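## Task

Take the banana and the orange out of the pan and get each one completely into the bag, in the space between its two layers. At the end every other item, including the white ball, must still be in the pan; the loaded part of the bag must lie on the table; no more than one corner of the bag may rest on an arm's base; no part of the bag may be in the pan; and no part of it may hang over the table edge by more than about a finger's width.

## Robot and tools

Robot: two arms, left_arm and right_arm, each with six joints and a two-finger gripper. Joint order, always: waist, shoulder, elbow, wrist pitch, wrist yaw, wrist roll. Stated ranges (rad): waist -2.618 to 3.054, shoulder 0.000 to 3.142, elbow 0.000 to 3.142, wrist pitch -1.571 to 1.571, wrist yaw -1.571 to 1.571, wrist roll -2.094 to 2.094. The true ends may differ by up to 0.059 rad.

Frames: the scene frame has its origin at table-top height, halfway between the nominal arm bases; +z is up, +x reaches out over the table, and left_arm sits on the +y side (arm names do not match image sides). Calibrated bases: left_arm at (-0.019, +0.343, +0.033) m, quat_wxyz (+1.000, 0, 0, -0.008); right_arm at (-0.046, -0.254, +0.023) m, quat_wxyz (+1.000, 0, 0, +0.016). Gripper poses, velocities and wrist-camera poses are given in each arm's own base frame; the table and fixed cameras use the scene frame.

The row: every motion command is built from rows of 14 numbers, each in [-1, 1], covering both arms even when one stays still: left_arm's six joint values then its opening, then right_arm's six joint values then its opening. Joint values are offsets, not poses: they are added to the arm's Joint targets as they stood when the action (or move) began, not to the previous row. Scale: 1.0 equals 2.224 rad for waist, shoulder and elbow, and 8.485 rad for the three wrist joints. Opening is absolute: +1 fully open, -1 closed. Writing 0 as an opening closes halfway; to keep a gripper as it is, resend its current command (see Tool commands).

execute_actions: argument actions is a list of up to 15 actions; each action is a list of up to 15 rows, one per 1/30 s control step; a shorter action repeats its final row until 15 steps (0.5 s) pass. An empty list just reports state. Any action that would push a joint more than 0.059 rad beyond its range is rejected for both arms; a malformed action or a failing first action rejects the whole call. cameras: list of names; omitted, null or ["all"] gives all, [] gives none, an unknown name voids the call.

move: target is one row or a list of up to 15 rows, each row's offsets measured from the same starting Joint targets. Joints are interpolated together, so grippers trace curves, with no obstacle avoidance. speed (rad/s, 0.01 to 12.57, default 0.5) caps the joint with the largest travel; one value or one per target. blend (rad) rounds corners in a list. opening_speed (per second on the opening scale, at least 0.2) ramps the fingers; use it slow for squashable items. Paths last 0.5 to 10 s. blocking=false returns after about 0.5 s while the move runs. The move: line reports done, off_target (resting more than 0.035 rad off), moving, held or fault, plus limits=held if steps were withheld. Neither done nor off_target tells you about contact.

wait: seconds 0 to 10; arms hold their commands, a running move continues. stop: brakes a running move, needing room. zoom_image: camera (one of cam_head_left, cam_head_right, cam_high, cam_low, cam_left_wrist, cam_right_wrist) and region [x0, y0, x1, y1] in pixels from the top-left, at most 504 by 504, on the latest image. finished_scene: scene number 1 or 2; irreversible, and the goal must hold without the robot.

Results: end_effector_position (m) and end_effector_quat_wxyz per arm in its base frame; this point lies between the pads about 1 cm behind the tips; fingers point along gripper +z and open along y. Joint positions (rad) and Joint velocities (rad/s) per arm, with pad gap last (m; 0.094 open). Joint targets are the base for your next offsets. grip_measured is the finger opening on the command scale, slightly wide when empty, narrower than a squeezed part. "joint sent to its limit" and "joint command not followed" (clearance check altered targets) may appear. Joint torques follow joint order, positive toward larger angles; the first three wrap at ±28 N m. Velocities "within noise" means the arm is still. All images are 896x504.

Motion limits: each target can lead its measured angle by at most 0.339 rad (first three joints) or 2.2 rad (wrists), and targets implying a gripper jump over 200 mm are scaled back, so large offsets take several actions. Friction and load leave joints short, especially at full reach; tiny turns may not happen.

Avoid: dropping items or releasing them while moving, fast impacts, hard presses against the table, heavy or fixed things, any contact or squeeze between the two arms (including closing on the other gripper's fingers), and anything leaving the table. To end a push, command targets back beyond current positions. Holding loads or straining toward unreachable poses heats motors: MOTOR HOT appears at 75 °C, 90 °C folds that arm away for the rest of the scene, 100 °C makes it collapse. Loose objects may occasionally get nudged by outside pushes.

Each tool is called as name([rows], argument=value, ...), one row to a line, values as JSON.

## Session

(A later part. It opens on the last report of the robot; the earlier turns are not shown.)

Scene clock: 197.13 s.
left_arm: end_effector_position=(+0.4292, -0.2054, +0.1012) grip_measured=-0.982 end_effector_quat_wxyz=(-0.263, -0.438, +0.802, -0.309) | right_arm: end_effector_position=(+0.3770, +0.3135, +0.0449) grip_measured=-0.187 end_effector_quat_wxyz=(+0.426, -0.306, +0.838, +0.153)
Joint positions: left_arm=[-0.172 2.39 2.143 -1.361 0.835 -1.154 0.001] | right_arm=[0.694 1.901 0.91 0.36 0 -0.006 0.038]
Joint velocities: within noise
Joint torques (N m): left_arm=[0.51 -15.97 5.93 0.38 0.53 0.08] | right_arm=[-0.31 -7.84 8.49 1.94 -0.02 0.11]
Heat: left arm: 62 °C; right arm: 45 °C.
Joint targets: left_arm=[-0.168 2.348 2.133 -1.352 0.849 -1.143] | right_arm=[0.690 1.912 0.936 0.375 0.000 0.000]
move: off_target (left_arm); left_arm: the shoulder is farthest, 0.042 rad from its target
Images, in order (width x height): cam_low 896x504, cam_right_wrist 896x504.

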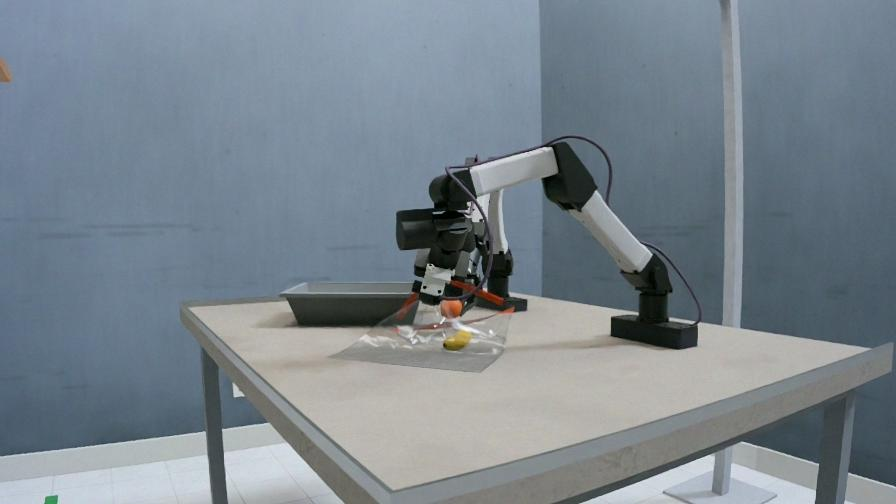

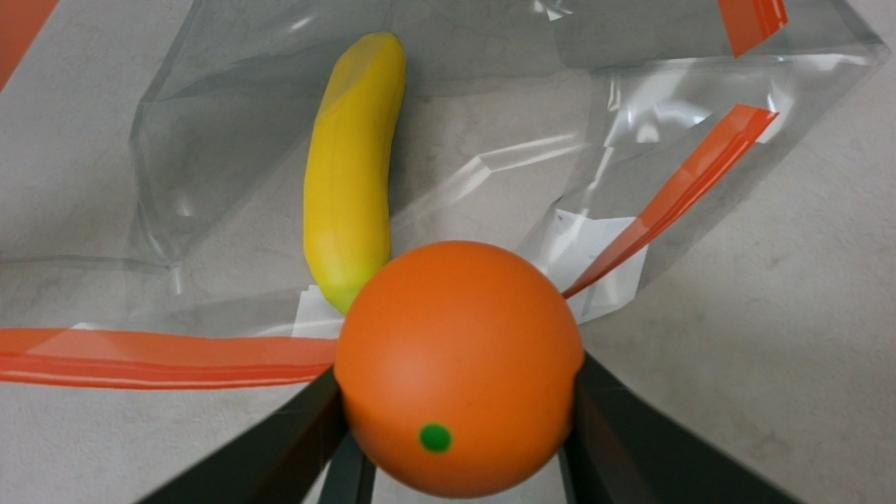

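move(target=[0,0,0,0,0,0,-1,0,0.1084,0.0932,0.01,0,0,-0.35], speed=0.25, cameras=["cam_right_wrist","cam_low","cam_head_right"])

zoom_image(camera="cam_head_right", region=[260, 180, 460, 330])

zoom_image(camera="cam_low", region=[320, 220, 560, 400])

Scene clock: 198.87 s.
left_arm: end_effector_position=(+0.4292, -0.2054, +0.1012) grip_measured=-0.982 end_effector_quat_wxyz=(-0.263, -0.438, +0.802, -0.309) | right_arm: end_effector_position=(+0.4211, +0.3502, +0.0204) grip_measured=-0.187 end_effector_quat_wxyz=(+0.445, -0.302, +0.828, +0.159)
Joint positions: left_arm=[-0.172 2.39 2.143 -1.361 0.835 -1.154 0.001] | right_arm=[0.694 2.141 1.117 0.437 0 -0.006 0.038]
Joint velocities: within noise
Joint torques (N m): left_arm=[0.53 -15.98 5.9 0.38 0.54 0.07] | right_arm=[-0.29 -9.5 8.42 2.01 -0.02 0.11]
Heat: left arm: 62 °C; right arm: 45 °C.
Joint targets: left_arm=[-0.168 2.348 2.133 -1.352 0.849 -1.143] | right_arm=[0.690 2.153 1.144 0.460 0.000 0.000]
move: off_target (left_arm); left_arm: the shoulder is farthest, 0.042 rad from its target
Images, in order (width x height): cam_head_right 896x504, cam_low 896x504, cam_right_wrist 896x504.

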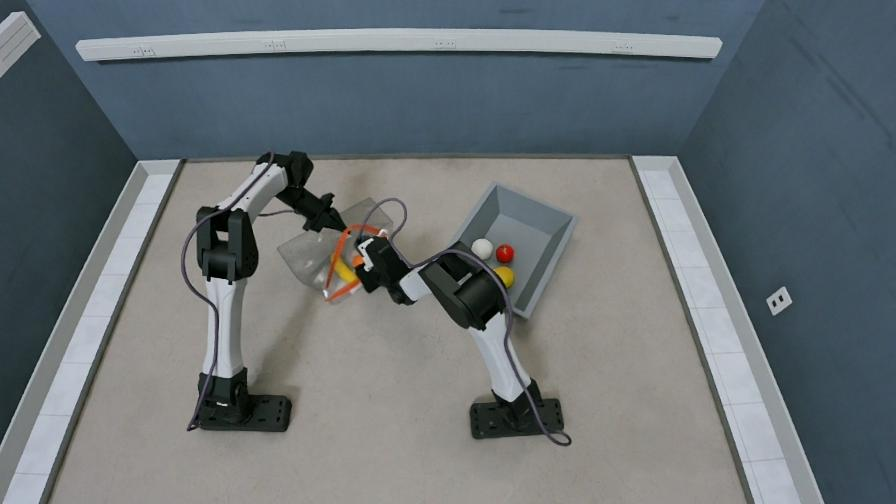

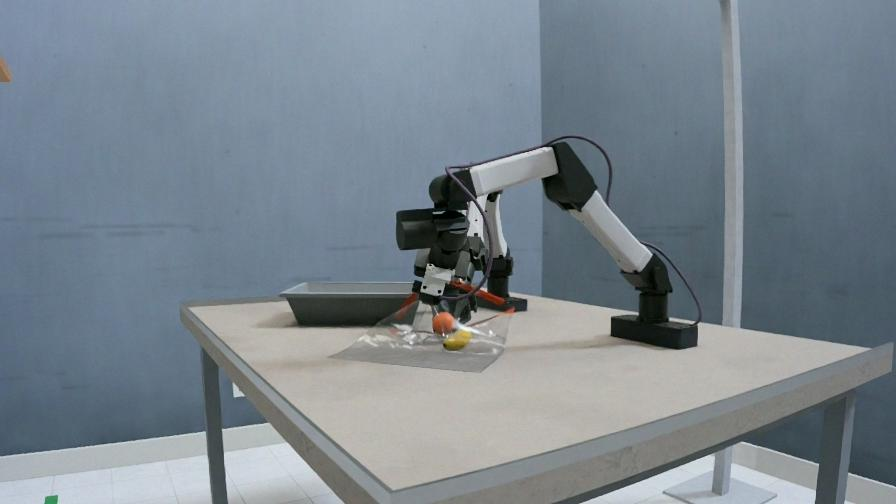

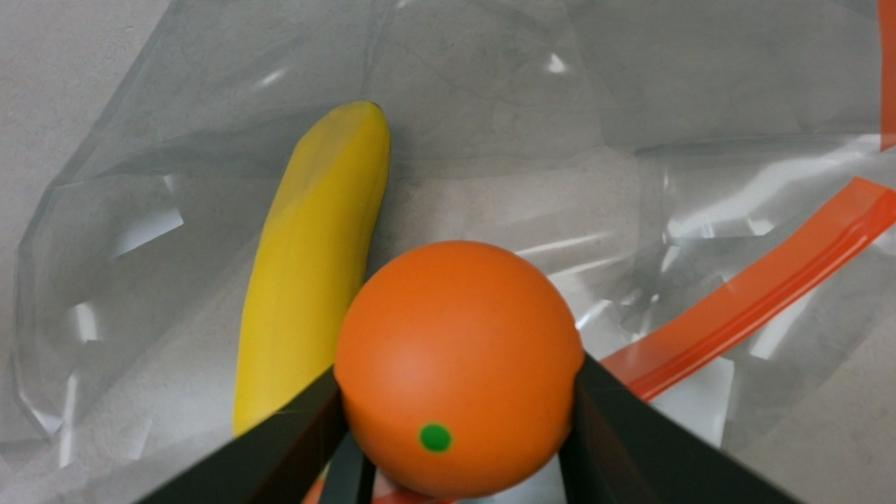

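Scaled by 2.520 from the camera's 896x504 image, which has a finer 1280x720 frame.

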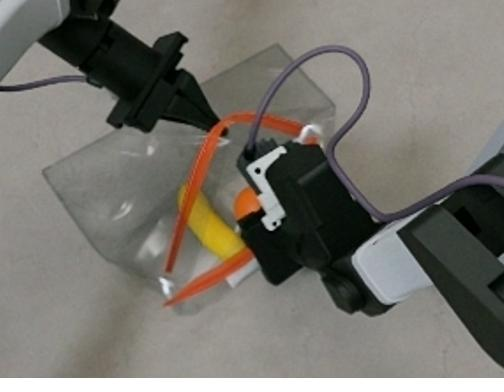

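Scaled by 2.100 from the camera's 896x504 image, which has a finer 1280x720 frame.

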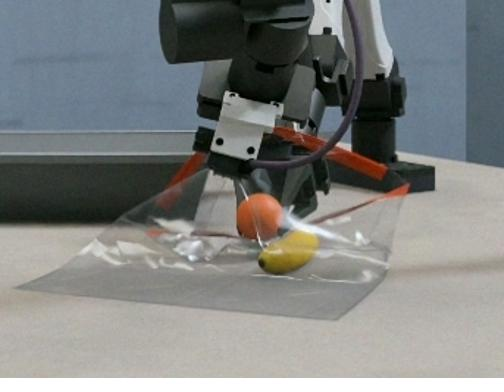

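move([
  [0,0,0,0,0,0,-1,0,0.0419,0.0534,-0.0031,0,0,-0.35],
  [0,0,0,0,0,0,-1,0,0.056,0.0513,0.0011,0,0,-0.35],
], speed=0.2, cameras=["cam_right_wrist","cam_low","cam_head_right"])

zoom_image(camera="cam_low", region=[320, 220, 560, 400])

Scene clock: 200.60 s.
left_arm: end_effector_position=(+0.4292, -0.2054, +0.1012) grip_measured=-0.982 end_effector_quat_wxyz=(-0.263, -0.438, +0.802, -0.309) | right_arm: end_effector_position=(+0.4425, +0.3671, +0.0029) grip_measured=-0.187 end_effector_quat_wxyz=(+0.449, -0.301, +0.826, +0.161)
Joint positions: left_arm=[-0.172 2.39 2.143 -1.361 0.835 -1.154 0.001] | right_arm=[0.692 2.265 1.238 0.451 0 -0.006 0.038]
Joint velocities: left_arm=[0.007 0.002 -0.007 -0.168 0.037 -0.007 -0.001] | right_arm=[within noise]
Joint torques (N m): left_arm=[0.53 -16.03 5.93 0.39 0.54 0.08] | right_arm=[-0.21 -10.22 7.82 1.97 -0.02 0.11]
Heat: left arm: 62 °C; right arm: 45 °C.
Joint targets: left_arm=[-0.168 2.348 2.133 -1.352 0.849 -1.143] | right_arm=[0.690 2.278 1.258 0.469 0.000 0.000]
move: off_target (left_arm); left_arm: the shoulder is farthest, 0.042 rad from its target
Images, in order (width x height): cam_head_right 896x504, cam_low 896x504, cam_right_wrist 896x504.

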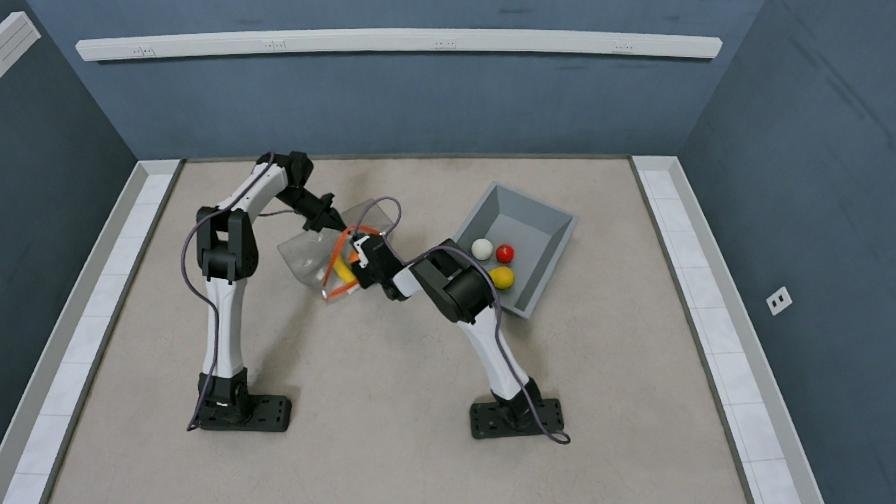

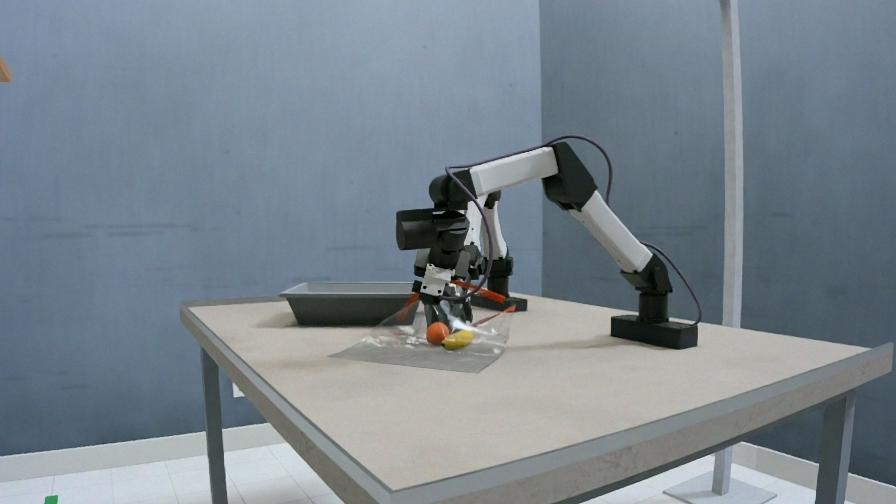

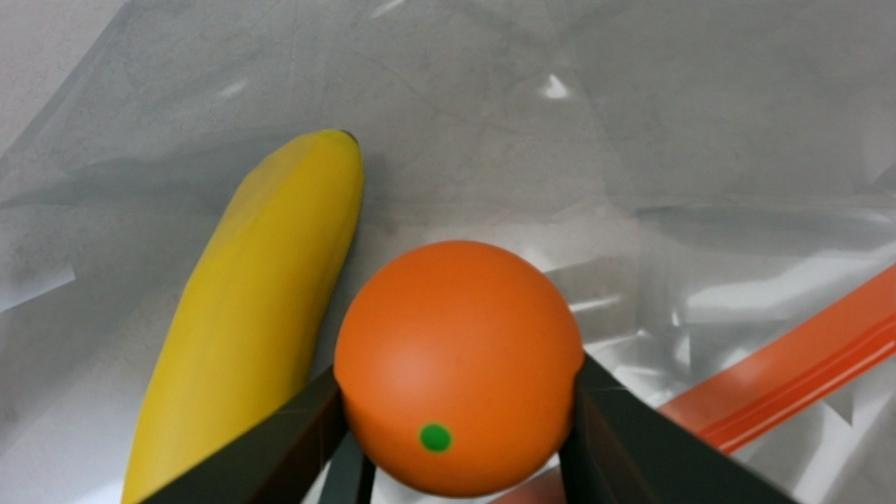

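Scaled by 2.100 from the camera's 896x504 image, which has a finer 1280x720 frame.

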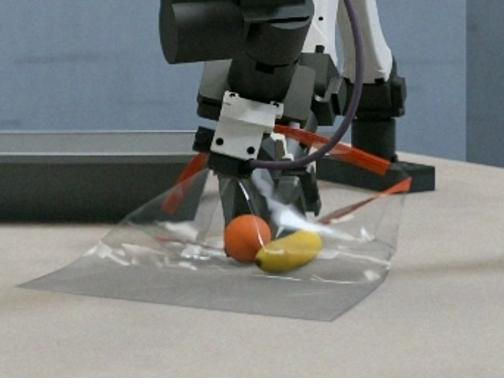

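move(target=[0,0,0,0,0,0,-1,0,0.0063,0,0.0017,0,0,-0.35], speed=0.1, cameras=[])

move(target=[0,0,0,0,0,0,-1,0,0,0,0,0,0,0.1], opening_speed=0.4, cameras=["cam_right_wrist","cam_low"])

Scene clock: 201.63 s.
left_arm: end_effector_position=(+0.4292, -0.2054, +0.1012) grip_measured=-0.982 end_effector_quat_wxyz=(-0.263, -0.438, +0.802, -0.309) | right_arm: end_effector_position=(+0.4439, +0.3682, +0.0023) grip_measured=-0.187 end_effector_quat_wxyz=(+0.454, -0.300, +0.823, +0.162)
Joint positions: left_arm=[-0.172 2.39 2.143 -1.361 0.835 -1.154 0.001] | right_arm=[0.692 2.273 1.238 0.471 0 -0.006 0.038]
Joint velocities: within noise
Joint torques (N m): left_arm=[0.53 -15.98 5.89 0.38 0.54 0.09] | right_arm=[-0.21 -9.89 7.75 1.92 -0.01 0.11]
Heat: left arm: 63 °C; right arm: 45 °C.
Joint targets: left_arm=[-0.168 2.348 2.133 -1.352 0.849 -1.143] | right_arm=[0.690 2.292 1.258 0.484 0.000 0.000]
move: off_target (left_arm); left_arm: the shoulder is farthest, 0.042 rad from its target
No camera images: "cameras" was empty.

Scene clock: 202.97 s.
left_arm: end_effector_position=(+0.4292, -0.2054, +0.1012) grip_measured=-0.982 end_effector_quat_wxyz=(-0.263, -0.438, +0.802, -0.309) | right_arm: end_effector_position=(+0.4441, +0.3685, +0.0029) grip_measured=+0.099 end_effector_quat_wxyz=(+0.455, -0.300, +0.822, +0.163)
Joint positions: left_arm=[-0.172 2.39 2.143 -1.361 0.835 -1.154 0.001] | right_arm=[0.692 2.273 1.238 0.474 0 -0.006 0.052]
Joint velocities: within noise
Joint torques (N m): left_arm=[0.53 -15.99 5.91 0.39 0.54 0.08] | right_arm=[-0.23 -9.84 7.73 1.91 -0.02 0.11]
Heat: left arm: 63 °C; right arm: 45 °C.
Joint targets: left_arm=[-0.168 2.348 2.133 -1.352 0.849 -1.143] | right_arm=[0.690 2.292 1.258 0.484 0.000 0.000]
move: off_target (left_arm); left_arm: the shoulder is farthest, 0.042 rad from its target
Images, in order (width x height): cam_low 896x504, cam_right_wrist 896x504.

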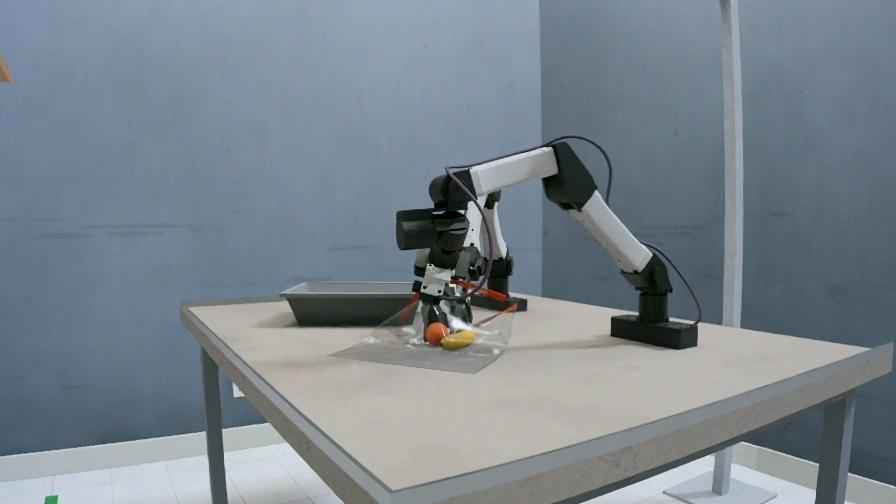

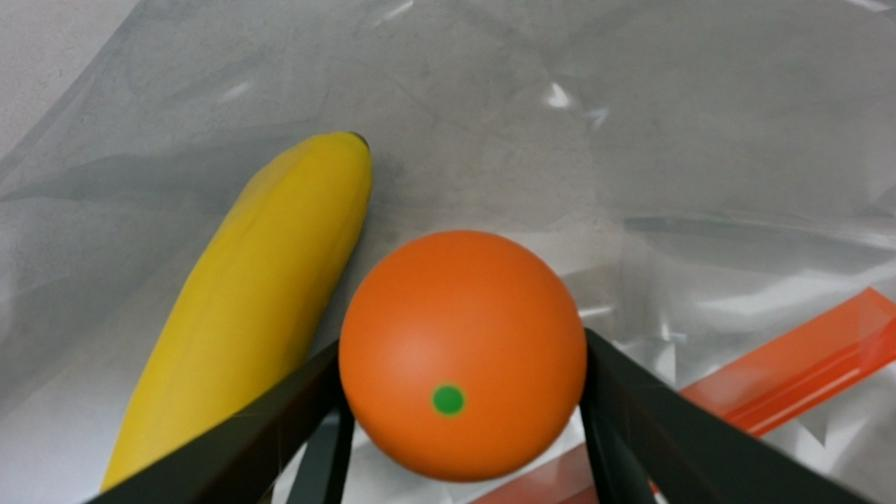

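move(target=[0,0,0,0,0,0,-1,0,0,0,0,0,0,0.25], opening_speed=0.5, cameras=[])

move([
  [0,0,0,0,0,0,-1,0,-0.0896,-0.0743,-0.0099,0,0,0.25],
  [0,0,0,0,0,0,-1,0,-0.2067,-0.1563,-0.0250,0,0,0.25],
  [0,0,0,0,0,0,-1,0,-0.3093,-0.2567,-0.0256,0,0,0.25],
], speed=0.3, cameras=["cam_right_wrist","cam_low","cam_head_right"])

zoom_image(camera="cam_head_right", region=[260, 180, 460, 330])

Scene clock: 204.13 s.
left_arm: end_effector_position=(+0.4292, -0.2054, +0.1012) grip_measured=-0.982 end_effector_quat_wxyz=(-0.263, -0.438, +0.802, -0.309) | right_arm: end_effector_position=(+0.4441, +0.3685, +0.0029) grip_measured=+0.249 end_effector_quat_wxyz=(+0.455, -0.300, +0.822, +0.163)
Joint positions: left_arm=[-0.172 2.39 2.143 -1.361 0.835 -1.154 0.001] | right_arm=[0.692 2.273 1.238 0.474 0 -0.006 0.059]
Joint velocities: within noise
Joint torques (N m): left_arm=[0.54 -16.02 5.93 0.38 0.54 0.08] | right_arm=[-0.21 -9.84 7.76 1.9 -0.02 0.11]
Heat: left arm: 63 °C; right arm: 45 °C.
Joint targets: left_arm=[-0.168 2.348 2.133 -1.352 0.849 -1.143] | right_arm=[0.690 2.292 1.258 0.484 0.000 0.000]
move: off_target (left_arm); left_arm: the shoulder is farthest, 0.042 rad from its target
No camera images: "cameras" was empty.

Scene clock: 206.90 s.
left_arm: end_effector_position=(+0.4292, -0.2054, +0.1012) grip_measured=-0.982 end_effector_quat_wxyz=(-0.263, -0.438, +0.802, -0.309) | right_arm: end_effector_position=(+0.3242, +0.2690, +0.0562) grip_measured=+0.249 end_effector_quat_wxyz=(+0.403, -0.310, +0.849, +0.144)
Joint positions: left_arm=[-0.172 2.39 2.143 -1.361 0.835 -1.154 0.001] | right_arm=[0.692 1.637 0.69 0.261 0 -0.007 0.059]
Joint velocities: within noise
Joint torques (N m): left_arm=[0.54 -15.99 5.86 0.39 0.54 0.08] | right_arm=[-0.18 -9.47 5.81 1.75 -0.02 0.12]
Heat: left arm: 63 °C; right arm: 45 °C.
Joint targets: left_arm=[-0.168 2.348 2.133 -1.352 0.849 -1.143] | right_arm=[0.690 1.604 0.687 0.267 0.000 0.000]
move: off_target (left_arm); left_arm: the shoulder is farthest, 0.042 rad from its target
Images, in order (width x height): cam_head_right 896x504, cam_low 896x504, cam_right_wrist 896x504.

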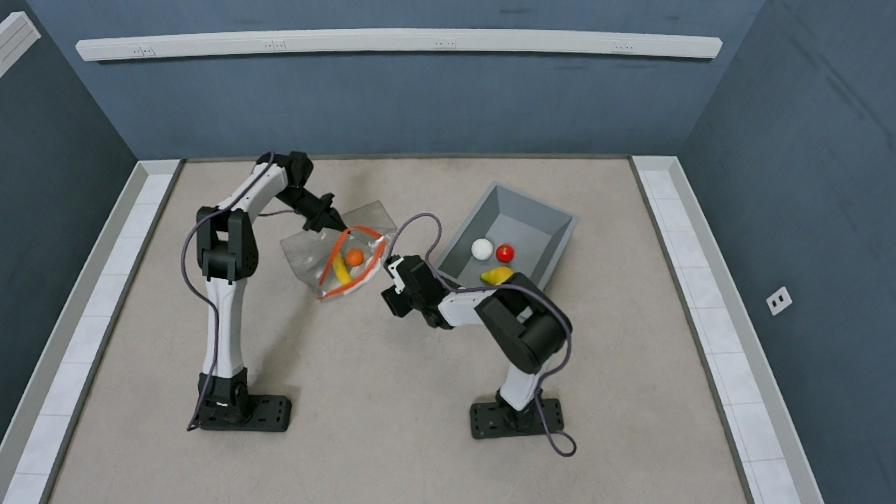

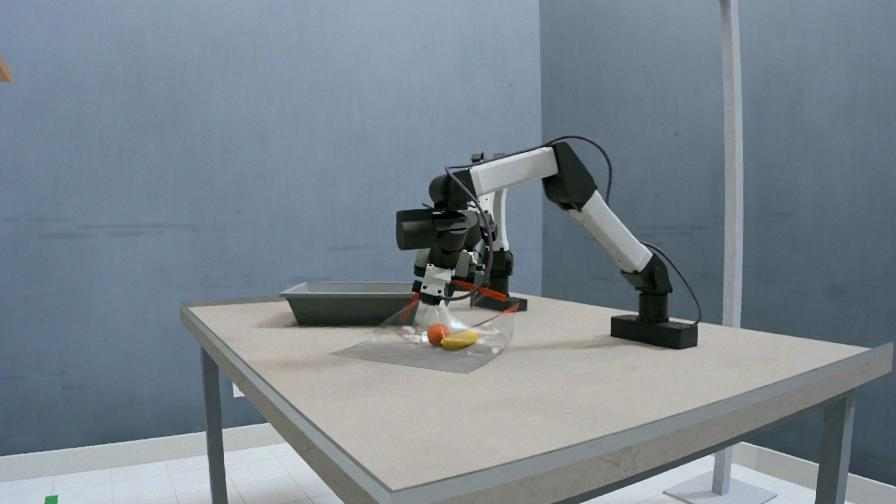

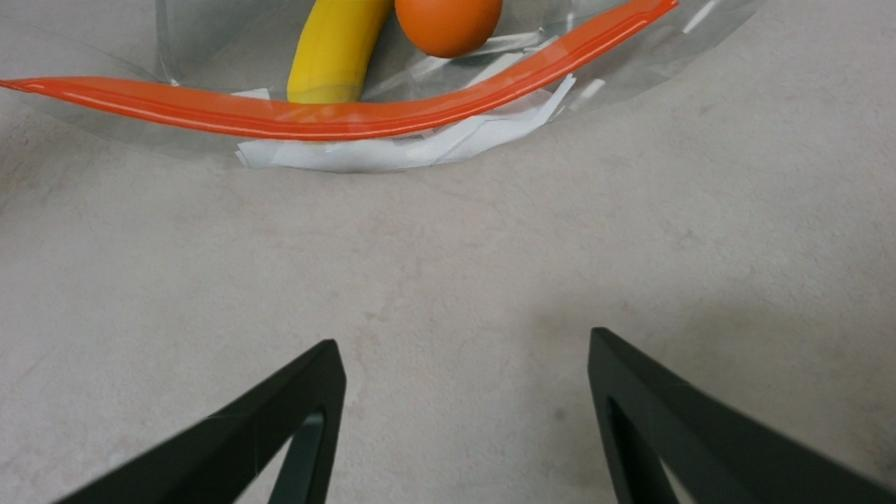

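Scaled by 2.520 from the camera's 896x504 image, which has a finer 1280x720 frame.

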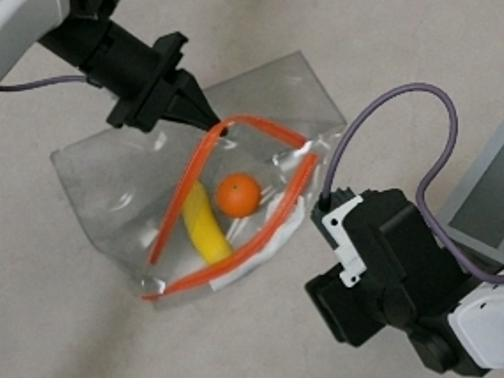

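execute_actions(actions=[], cameras=["cam_head_right","cam_right_wrist"])

zoom_image(camera="cam_head_right", region=[240, 170, 480, 340])

Scene clock: 208.13 s.
left_arm: end_effector_position=(+0.4292, -0.2054, +0.1012) grip_measured=-0.982 end_effector_quat_wxyz=(-0.263, -0.438, +0.802, -0.309) | right_arm: end_effector_position=(+0.3242, +0.2690, +0.0562) grip_measured=+0.249 end_effector_quat_wxyz=(+0.403, -0.310, +0.849, +0.144)
Joint positions: left_arm=[-0.172 2.39 2.143 -1.361 0.835 -1.154 0.001] | right_arm=[0.692 1.637 0.69 0.261 0 -0.007 0.059]
Joint velocities: within noise
Joint torques (N m): left_arm=[0.53 -16.01 5.89 0.39 0.53 0.07] | right_arm=[-0.23 -9.46 5.81 1.75 -0.02 0.11]
Heat: left arm: 63 °C; right arm: 45 °C.
Joint targets: left_arm=[-0.168 2.348 2.133 -1.352 0.849 -1.143] | right_arm=[0.690 1.604 0.687 0.267 0.000 0.000]
Tool commands: left_gripper/opening=-1.0 right_gripper/opening=+0.25
Images, in order (width x height): cam_head_right 896x504, cam_right_wrist 896x504.

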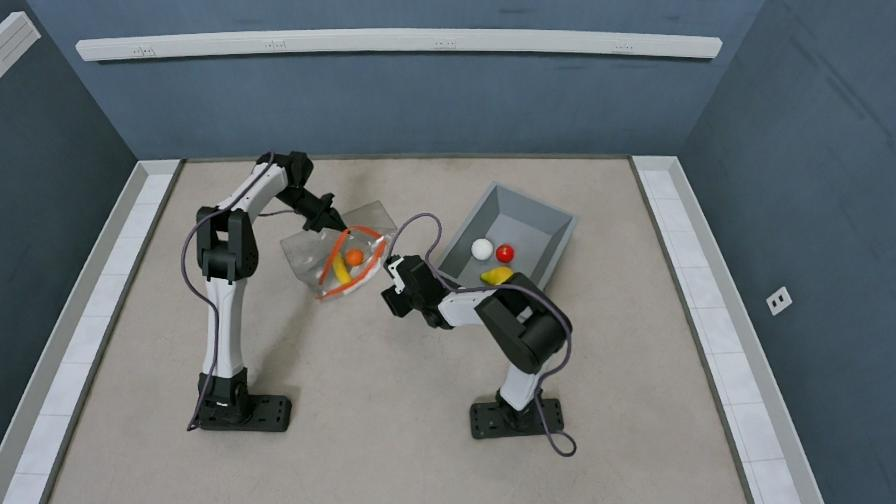

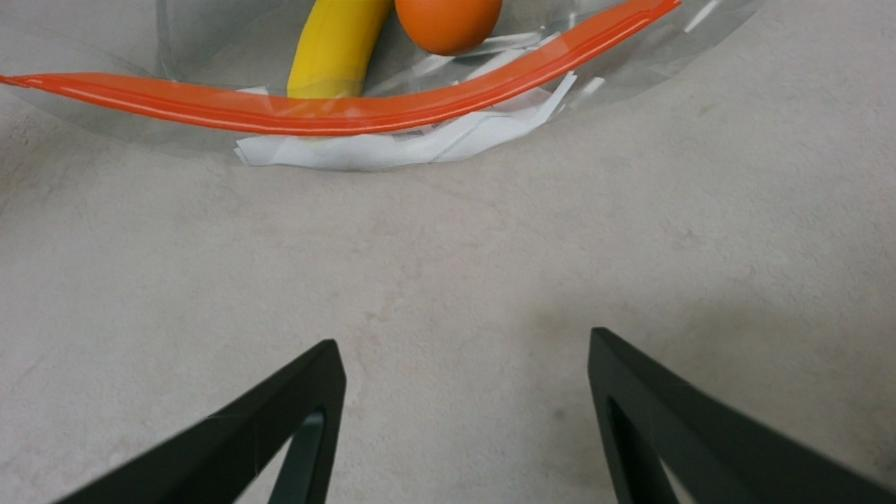

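Scaled by 2.100 from the camera's 896x504 image, which has a finer 1280x720 frame.

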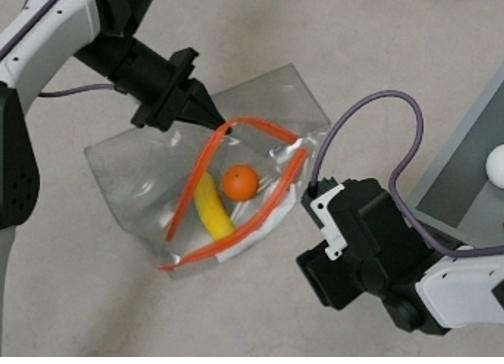

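move(target=[0,0,0,0,0,0,-1, 0.0585,0.0882,0.1716,-0.0395,0,0,0.1], speed=0.7, cameras=["cam_head_right","cam_right_wrist","cam_high"])

zoom_image(camera="cam_head_right", region=[260, 180, 460, 330])

Scene clock: 210.67 s.
left_arm: end_effector_position=(+0.4292, -0.2054, +0.1012) grip_measured=-0.982 end_effector_quat_wxyz=(-0.263, -0.438, +0.802, -0.309) | right_arm: end_effector_position=(+0.3199, +0.3411, +0.0692) grip_measured=+0.101 end_effector_quat_wxyz=(+0.339, -0.372, +0.852, +0.146)
Joint positions: left_arm=[-0.172 2.39 2.143 -1.361 0.835 -1.154 0.001] | right_arm=[0.817 1.787 1.043 -0.071 -0.001 -0.006 0.052]
Joint velocities: within noise
Joint torques (N m): left_arm=[0.5 -16.05 5.89 0.38 0.54 0.08] | right_arm=[0.32 -7.24 9.09 1.61 -0.01 0.11]
Heat: left arm: 63 °C; right arm: 45 °C.
Joint targets: left_arm=[-0.168 2.348 2.133 -1.352 0.849 -1.143] | right_arm=[0.820 1.800 1.069 -0.069 0.000 0.000]
move: off_target (left_arm); left_arm: the shoulder is farthest, 0.042 rad from its target
Images, in order (width x height): cam_head_right 896x504, cam_high 896x504, cam_right_wrist 896x504.

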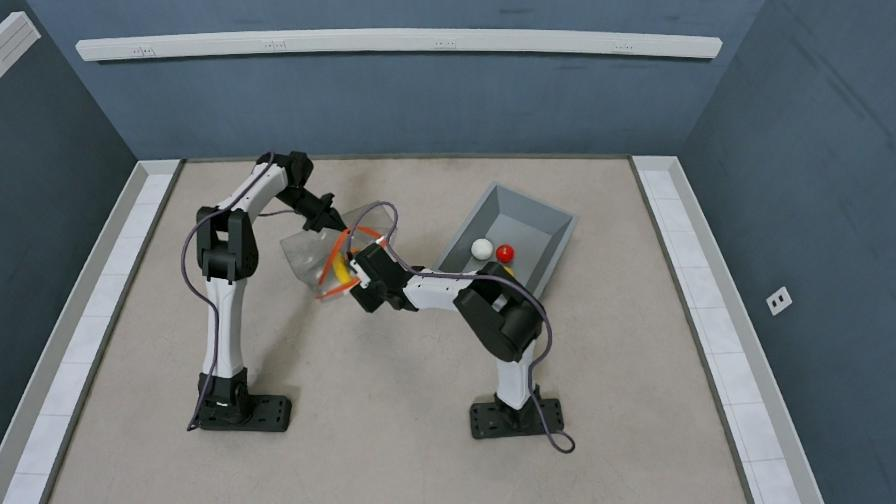

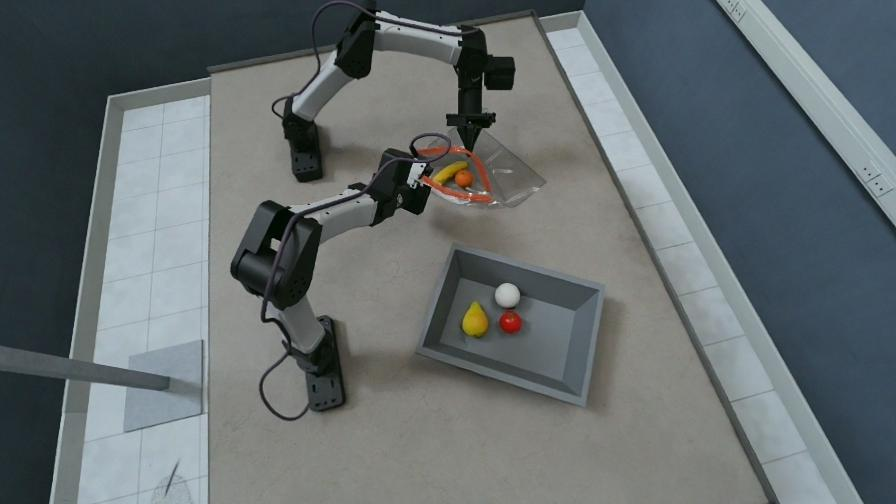

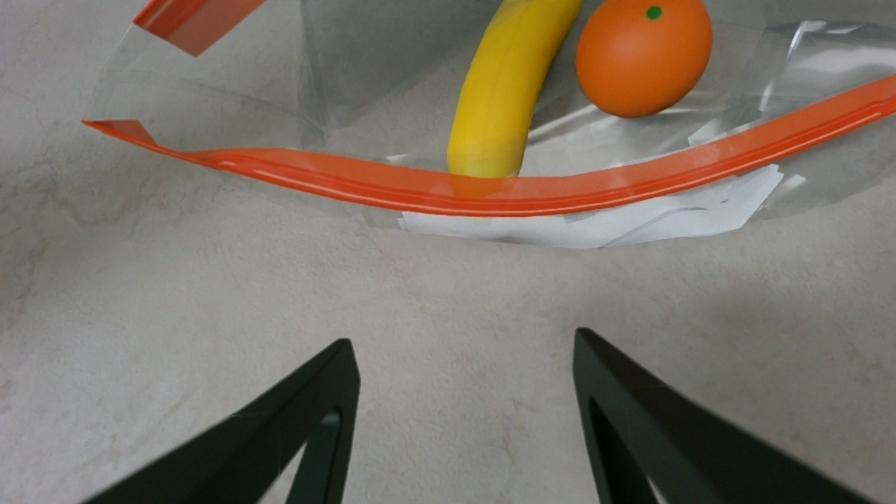

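Scaled by 2.520 from the camera's 896x504 image, which has a finer 1280x720 frame.

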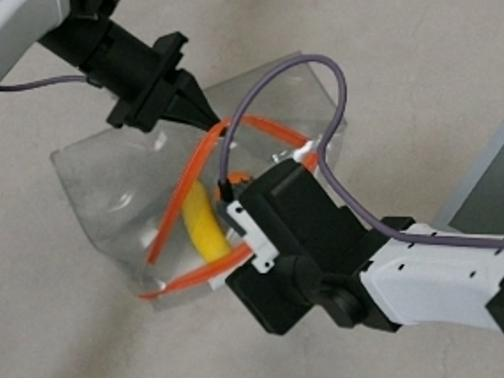

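move(target=[0,0,0,0,0,0,-1, -0.0117,0.1211,0.1713,-0.01315,0,0.0295,0.1], speed=0.5, cameras=["cam_head_right","cam_right_wrist","cam_high","cam_low"])

zoom_image(camera="cam_head_right", region=[260, 180, 460, 330])

Scene clock: 213.63 s.
left_arm: end_effector_position=(+0.4292, -0.2054, +0.1012) grip_measured=-0.982 end_effector_quat_wxyz=(-0.263, -0.438, +0.802, -0.309) | right_arm: end_effector_position=(+0.3799, +0.3914, +0.0689) grip_measured=+0.101 end_effector_quat_wxyz=(+0.319, -0.256, +0.894, +0.183)
Joint positions: left_arm=[-0.172 2.39 2.143 -1.361 0.835 -1.154 0.001] | right_arm=[0.8 2.056 1.42 -0.182 -0.001 0.242 0.052]
Joint velocities: within noise
Joint torques (N m): left_arm=[0.54 -15.99 5.86 0.4 0.54 0.08] | right_arm=[-0.54 -9.7 9.65 1.58 -0.01 0.1]
Heat: left arm: 64 °C; right arm: 45 °C.
Joint targets: left_arm=[-0.168 2.348 2.133 -1.352 0.849 -1.143] | right_arm=[0.794 2.069 1.450 -0.180 0.000 0.250]
move: off_target (left_arm); left_arm: the shoulder is farthest, 0.042 rad from its target
Images, in order (width x height): cam_head_right 896x504, cam_high 896x504, cam_low 896x504, cam_right_wrist 896x504.

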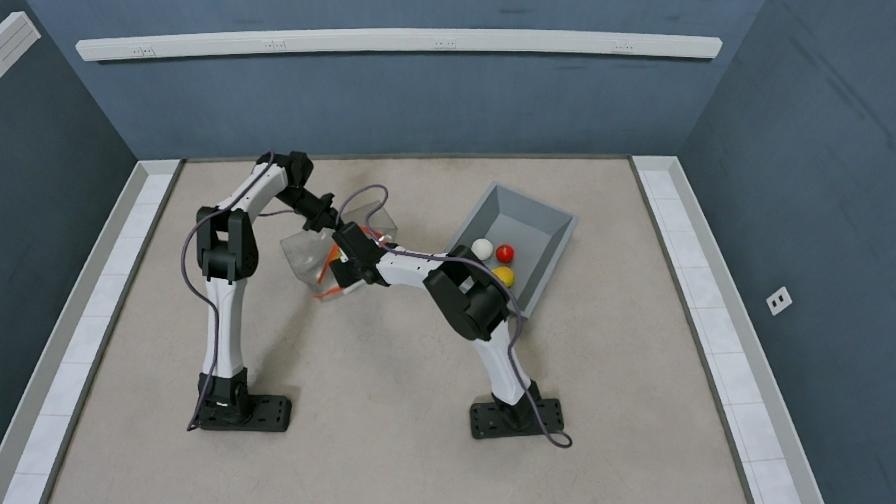

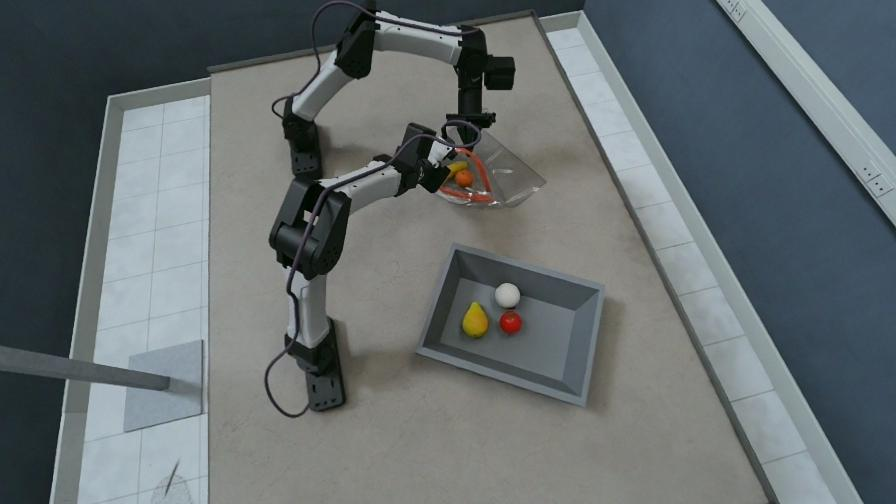

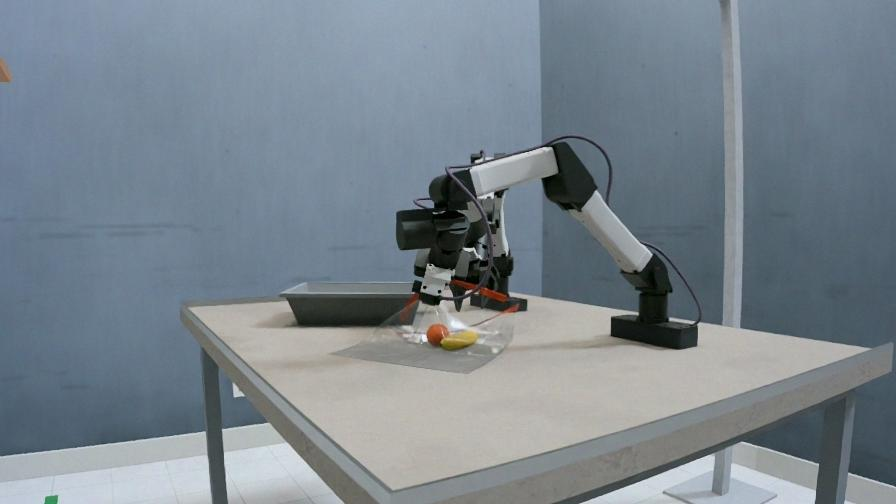

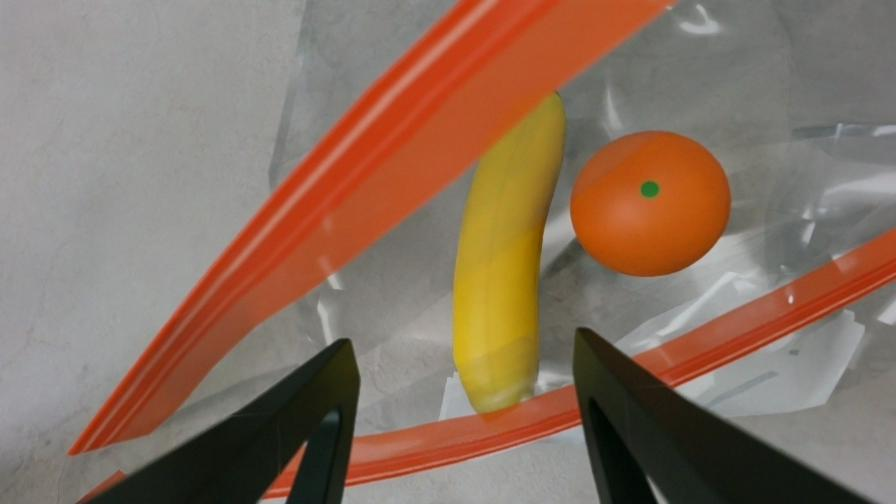

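Scaled by 2.520 from the camera's 896x504 image, which has a finer 1280x720 frame.

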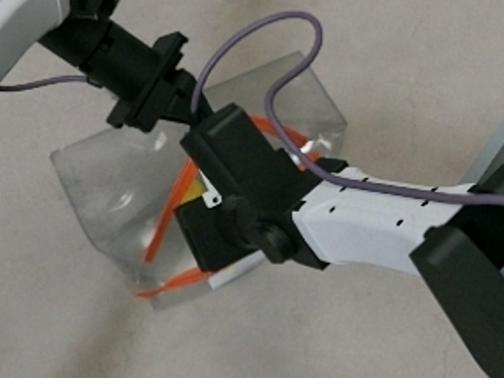

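move([
  [0,0,0,0,0,0,-1, -0.0045,-0.0161,-0.1358,0.0548,0,-0.0177,0.4],
  [0,0,0,0,0,0,-1, -0.0045,0.0831,-0.1067,0.0732,0,-0.0177,0.4],
], speed=[0.5,0.25], cameras=["cam_head_right","cam_right_wrist","cam_low"])

zoom_image(camera="cam_low", region=[320, 220, 560, 390])

Scene clock: 217.77 s.
left_arm: end_effector_position=(+0.4292, -0.2054, +0.1012) grip_measured=-0.982 end_effector_quat_wxyz=(-0.263, -0.438, +0.802, -0.309) | right_arm: end_effector_position=(+0.3959, +0.4004, +0.0011) grip_measured=+0.399 end_effector_quat_wxyz=(+0.421, -0.297, +0.833, +0.203)
Joint positions: left_arm=[-0.172 2.39 2.143 -1.361 0.835 -1.154 0.001] | right_arm=[0.791 2.233 1.194 0.44 -0.001 0.106 0.066]
Joint velocities: within noise
Joint torques (N m): left_arm=[0.54 -16.02 5.87 0.39 0.54 0.09] | right_arm=[-0.64 -9.17 7.57 1.77 -0.02 -0.02]
Heat: left arm: 64 °C; right arm: 45 °C.
Joint targets: left_arm=[-0.168 2.348 2.133 -1.352 0.849 -1.143] | right_arm=[0.784 2.254 1.212 0.441 0.000 0.100]
move: off_target (left_arm); left_arm: the shoulder is farthest, 0.042 rad from its target
Images, in order (width x height): cam_head_right 896x504, cam_low 896x504, cam_right_wrist 896x504.

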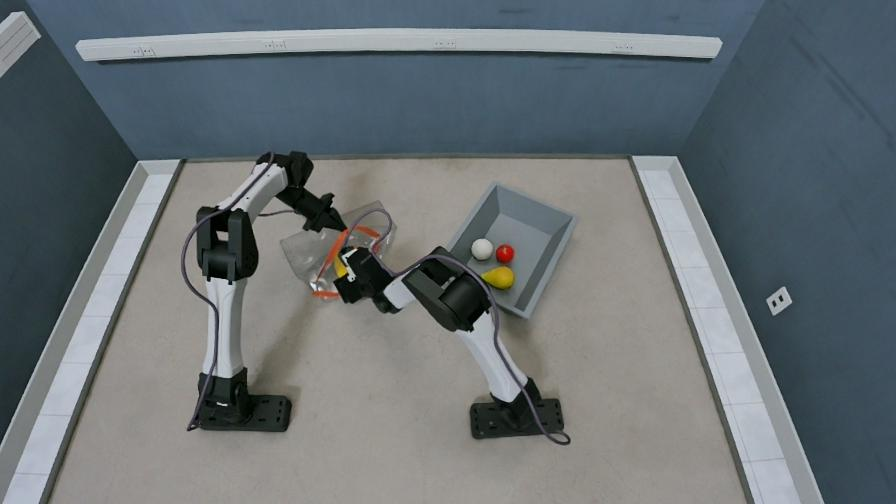

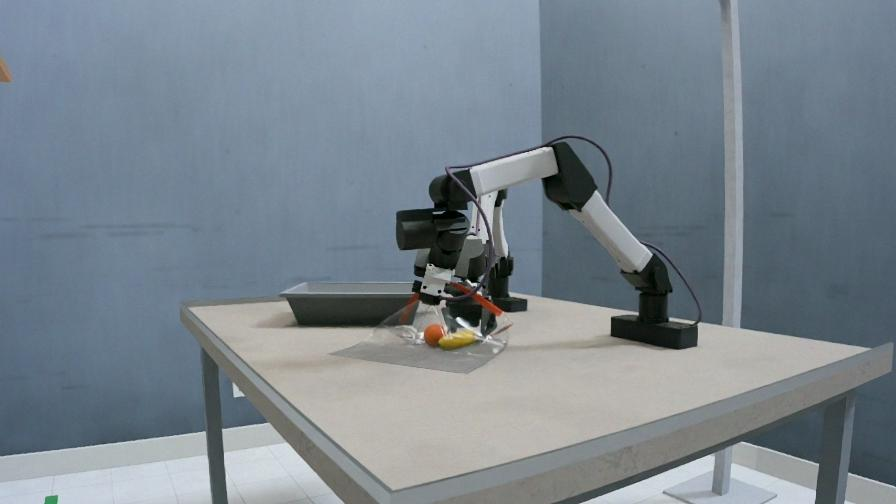

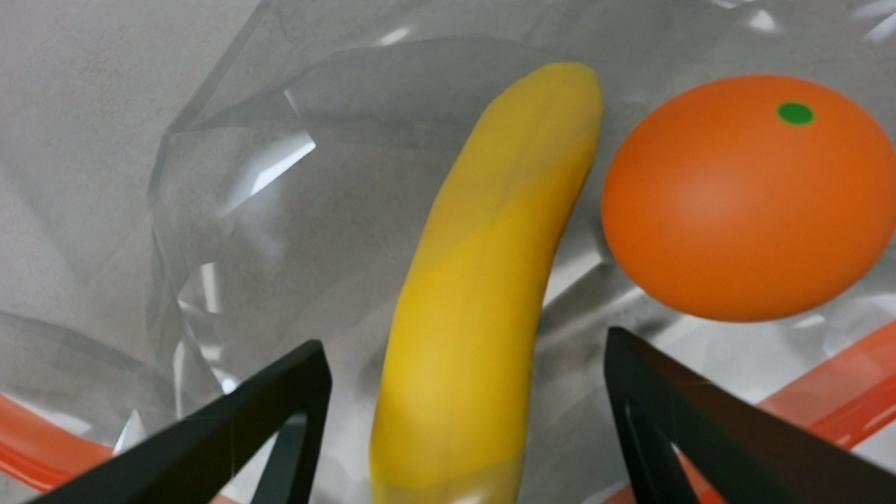

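Scaled by 2.100 from the camera's 896x504 image, which has a finer 1280x720 frame.

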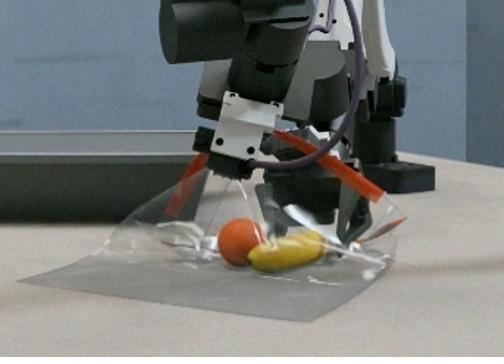

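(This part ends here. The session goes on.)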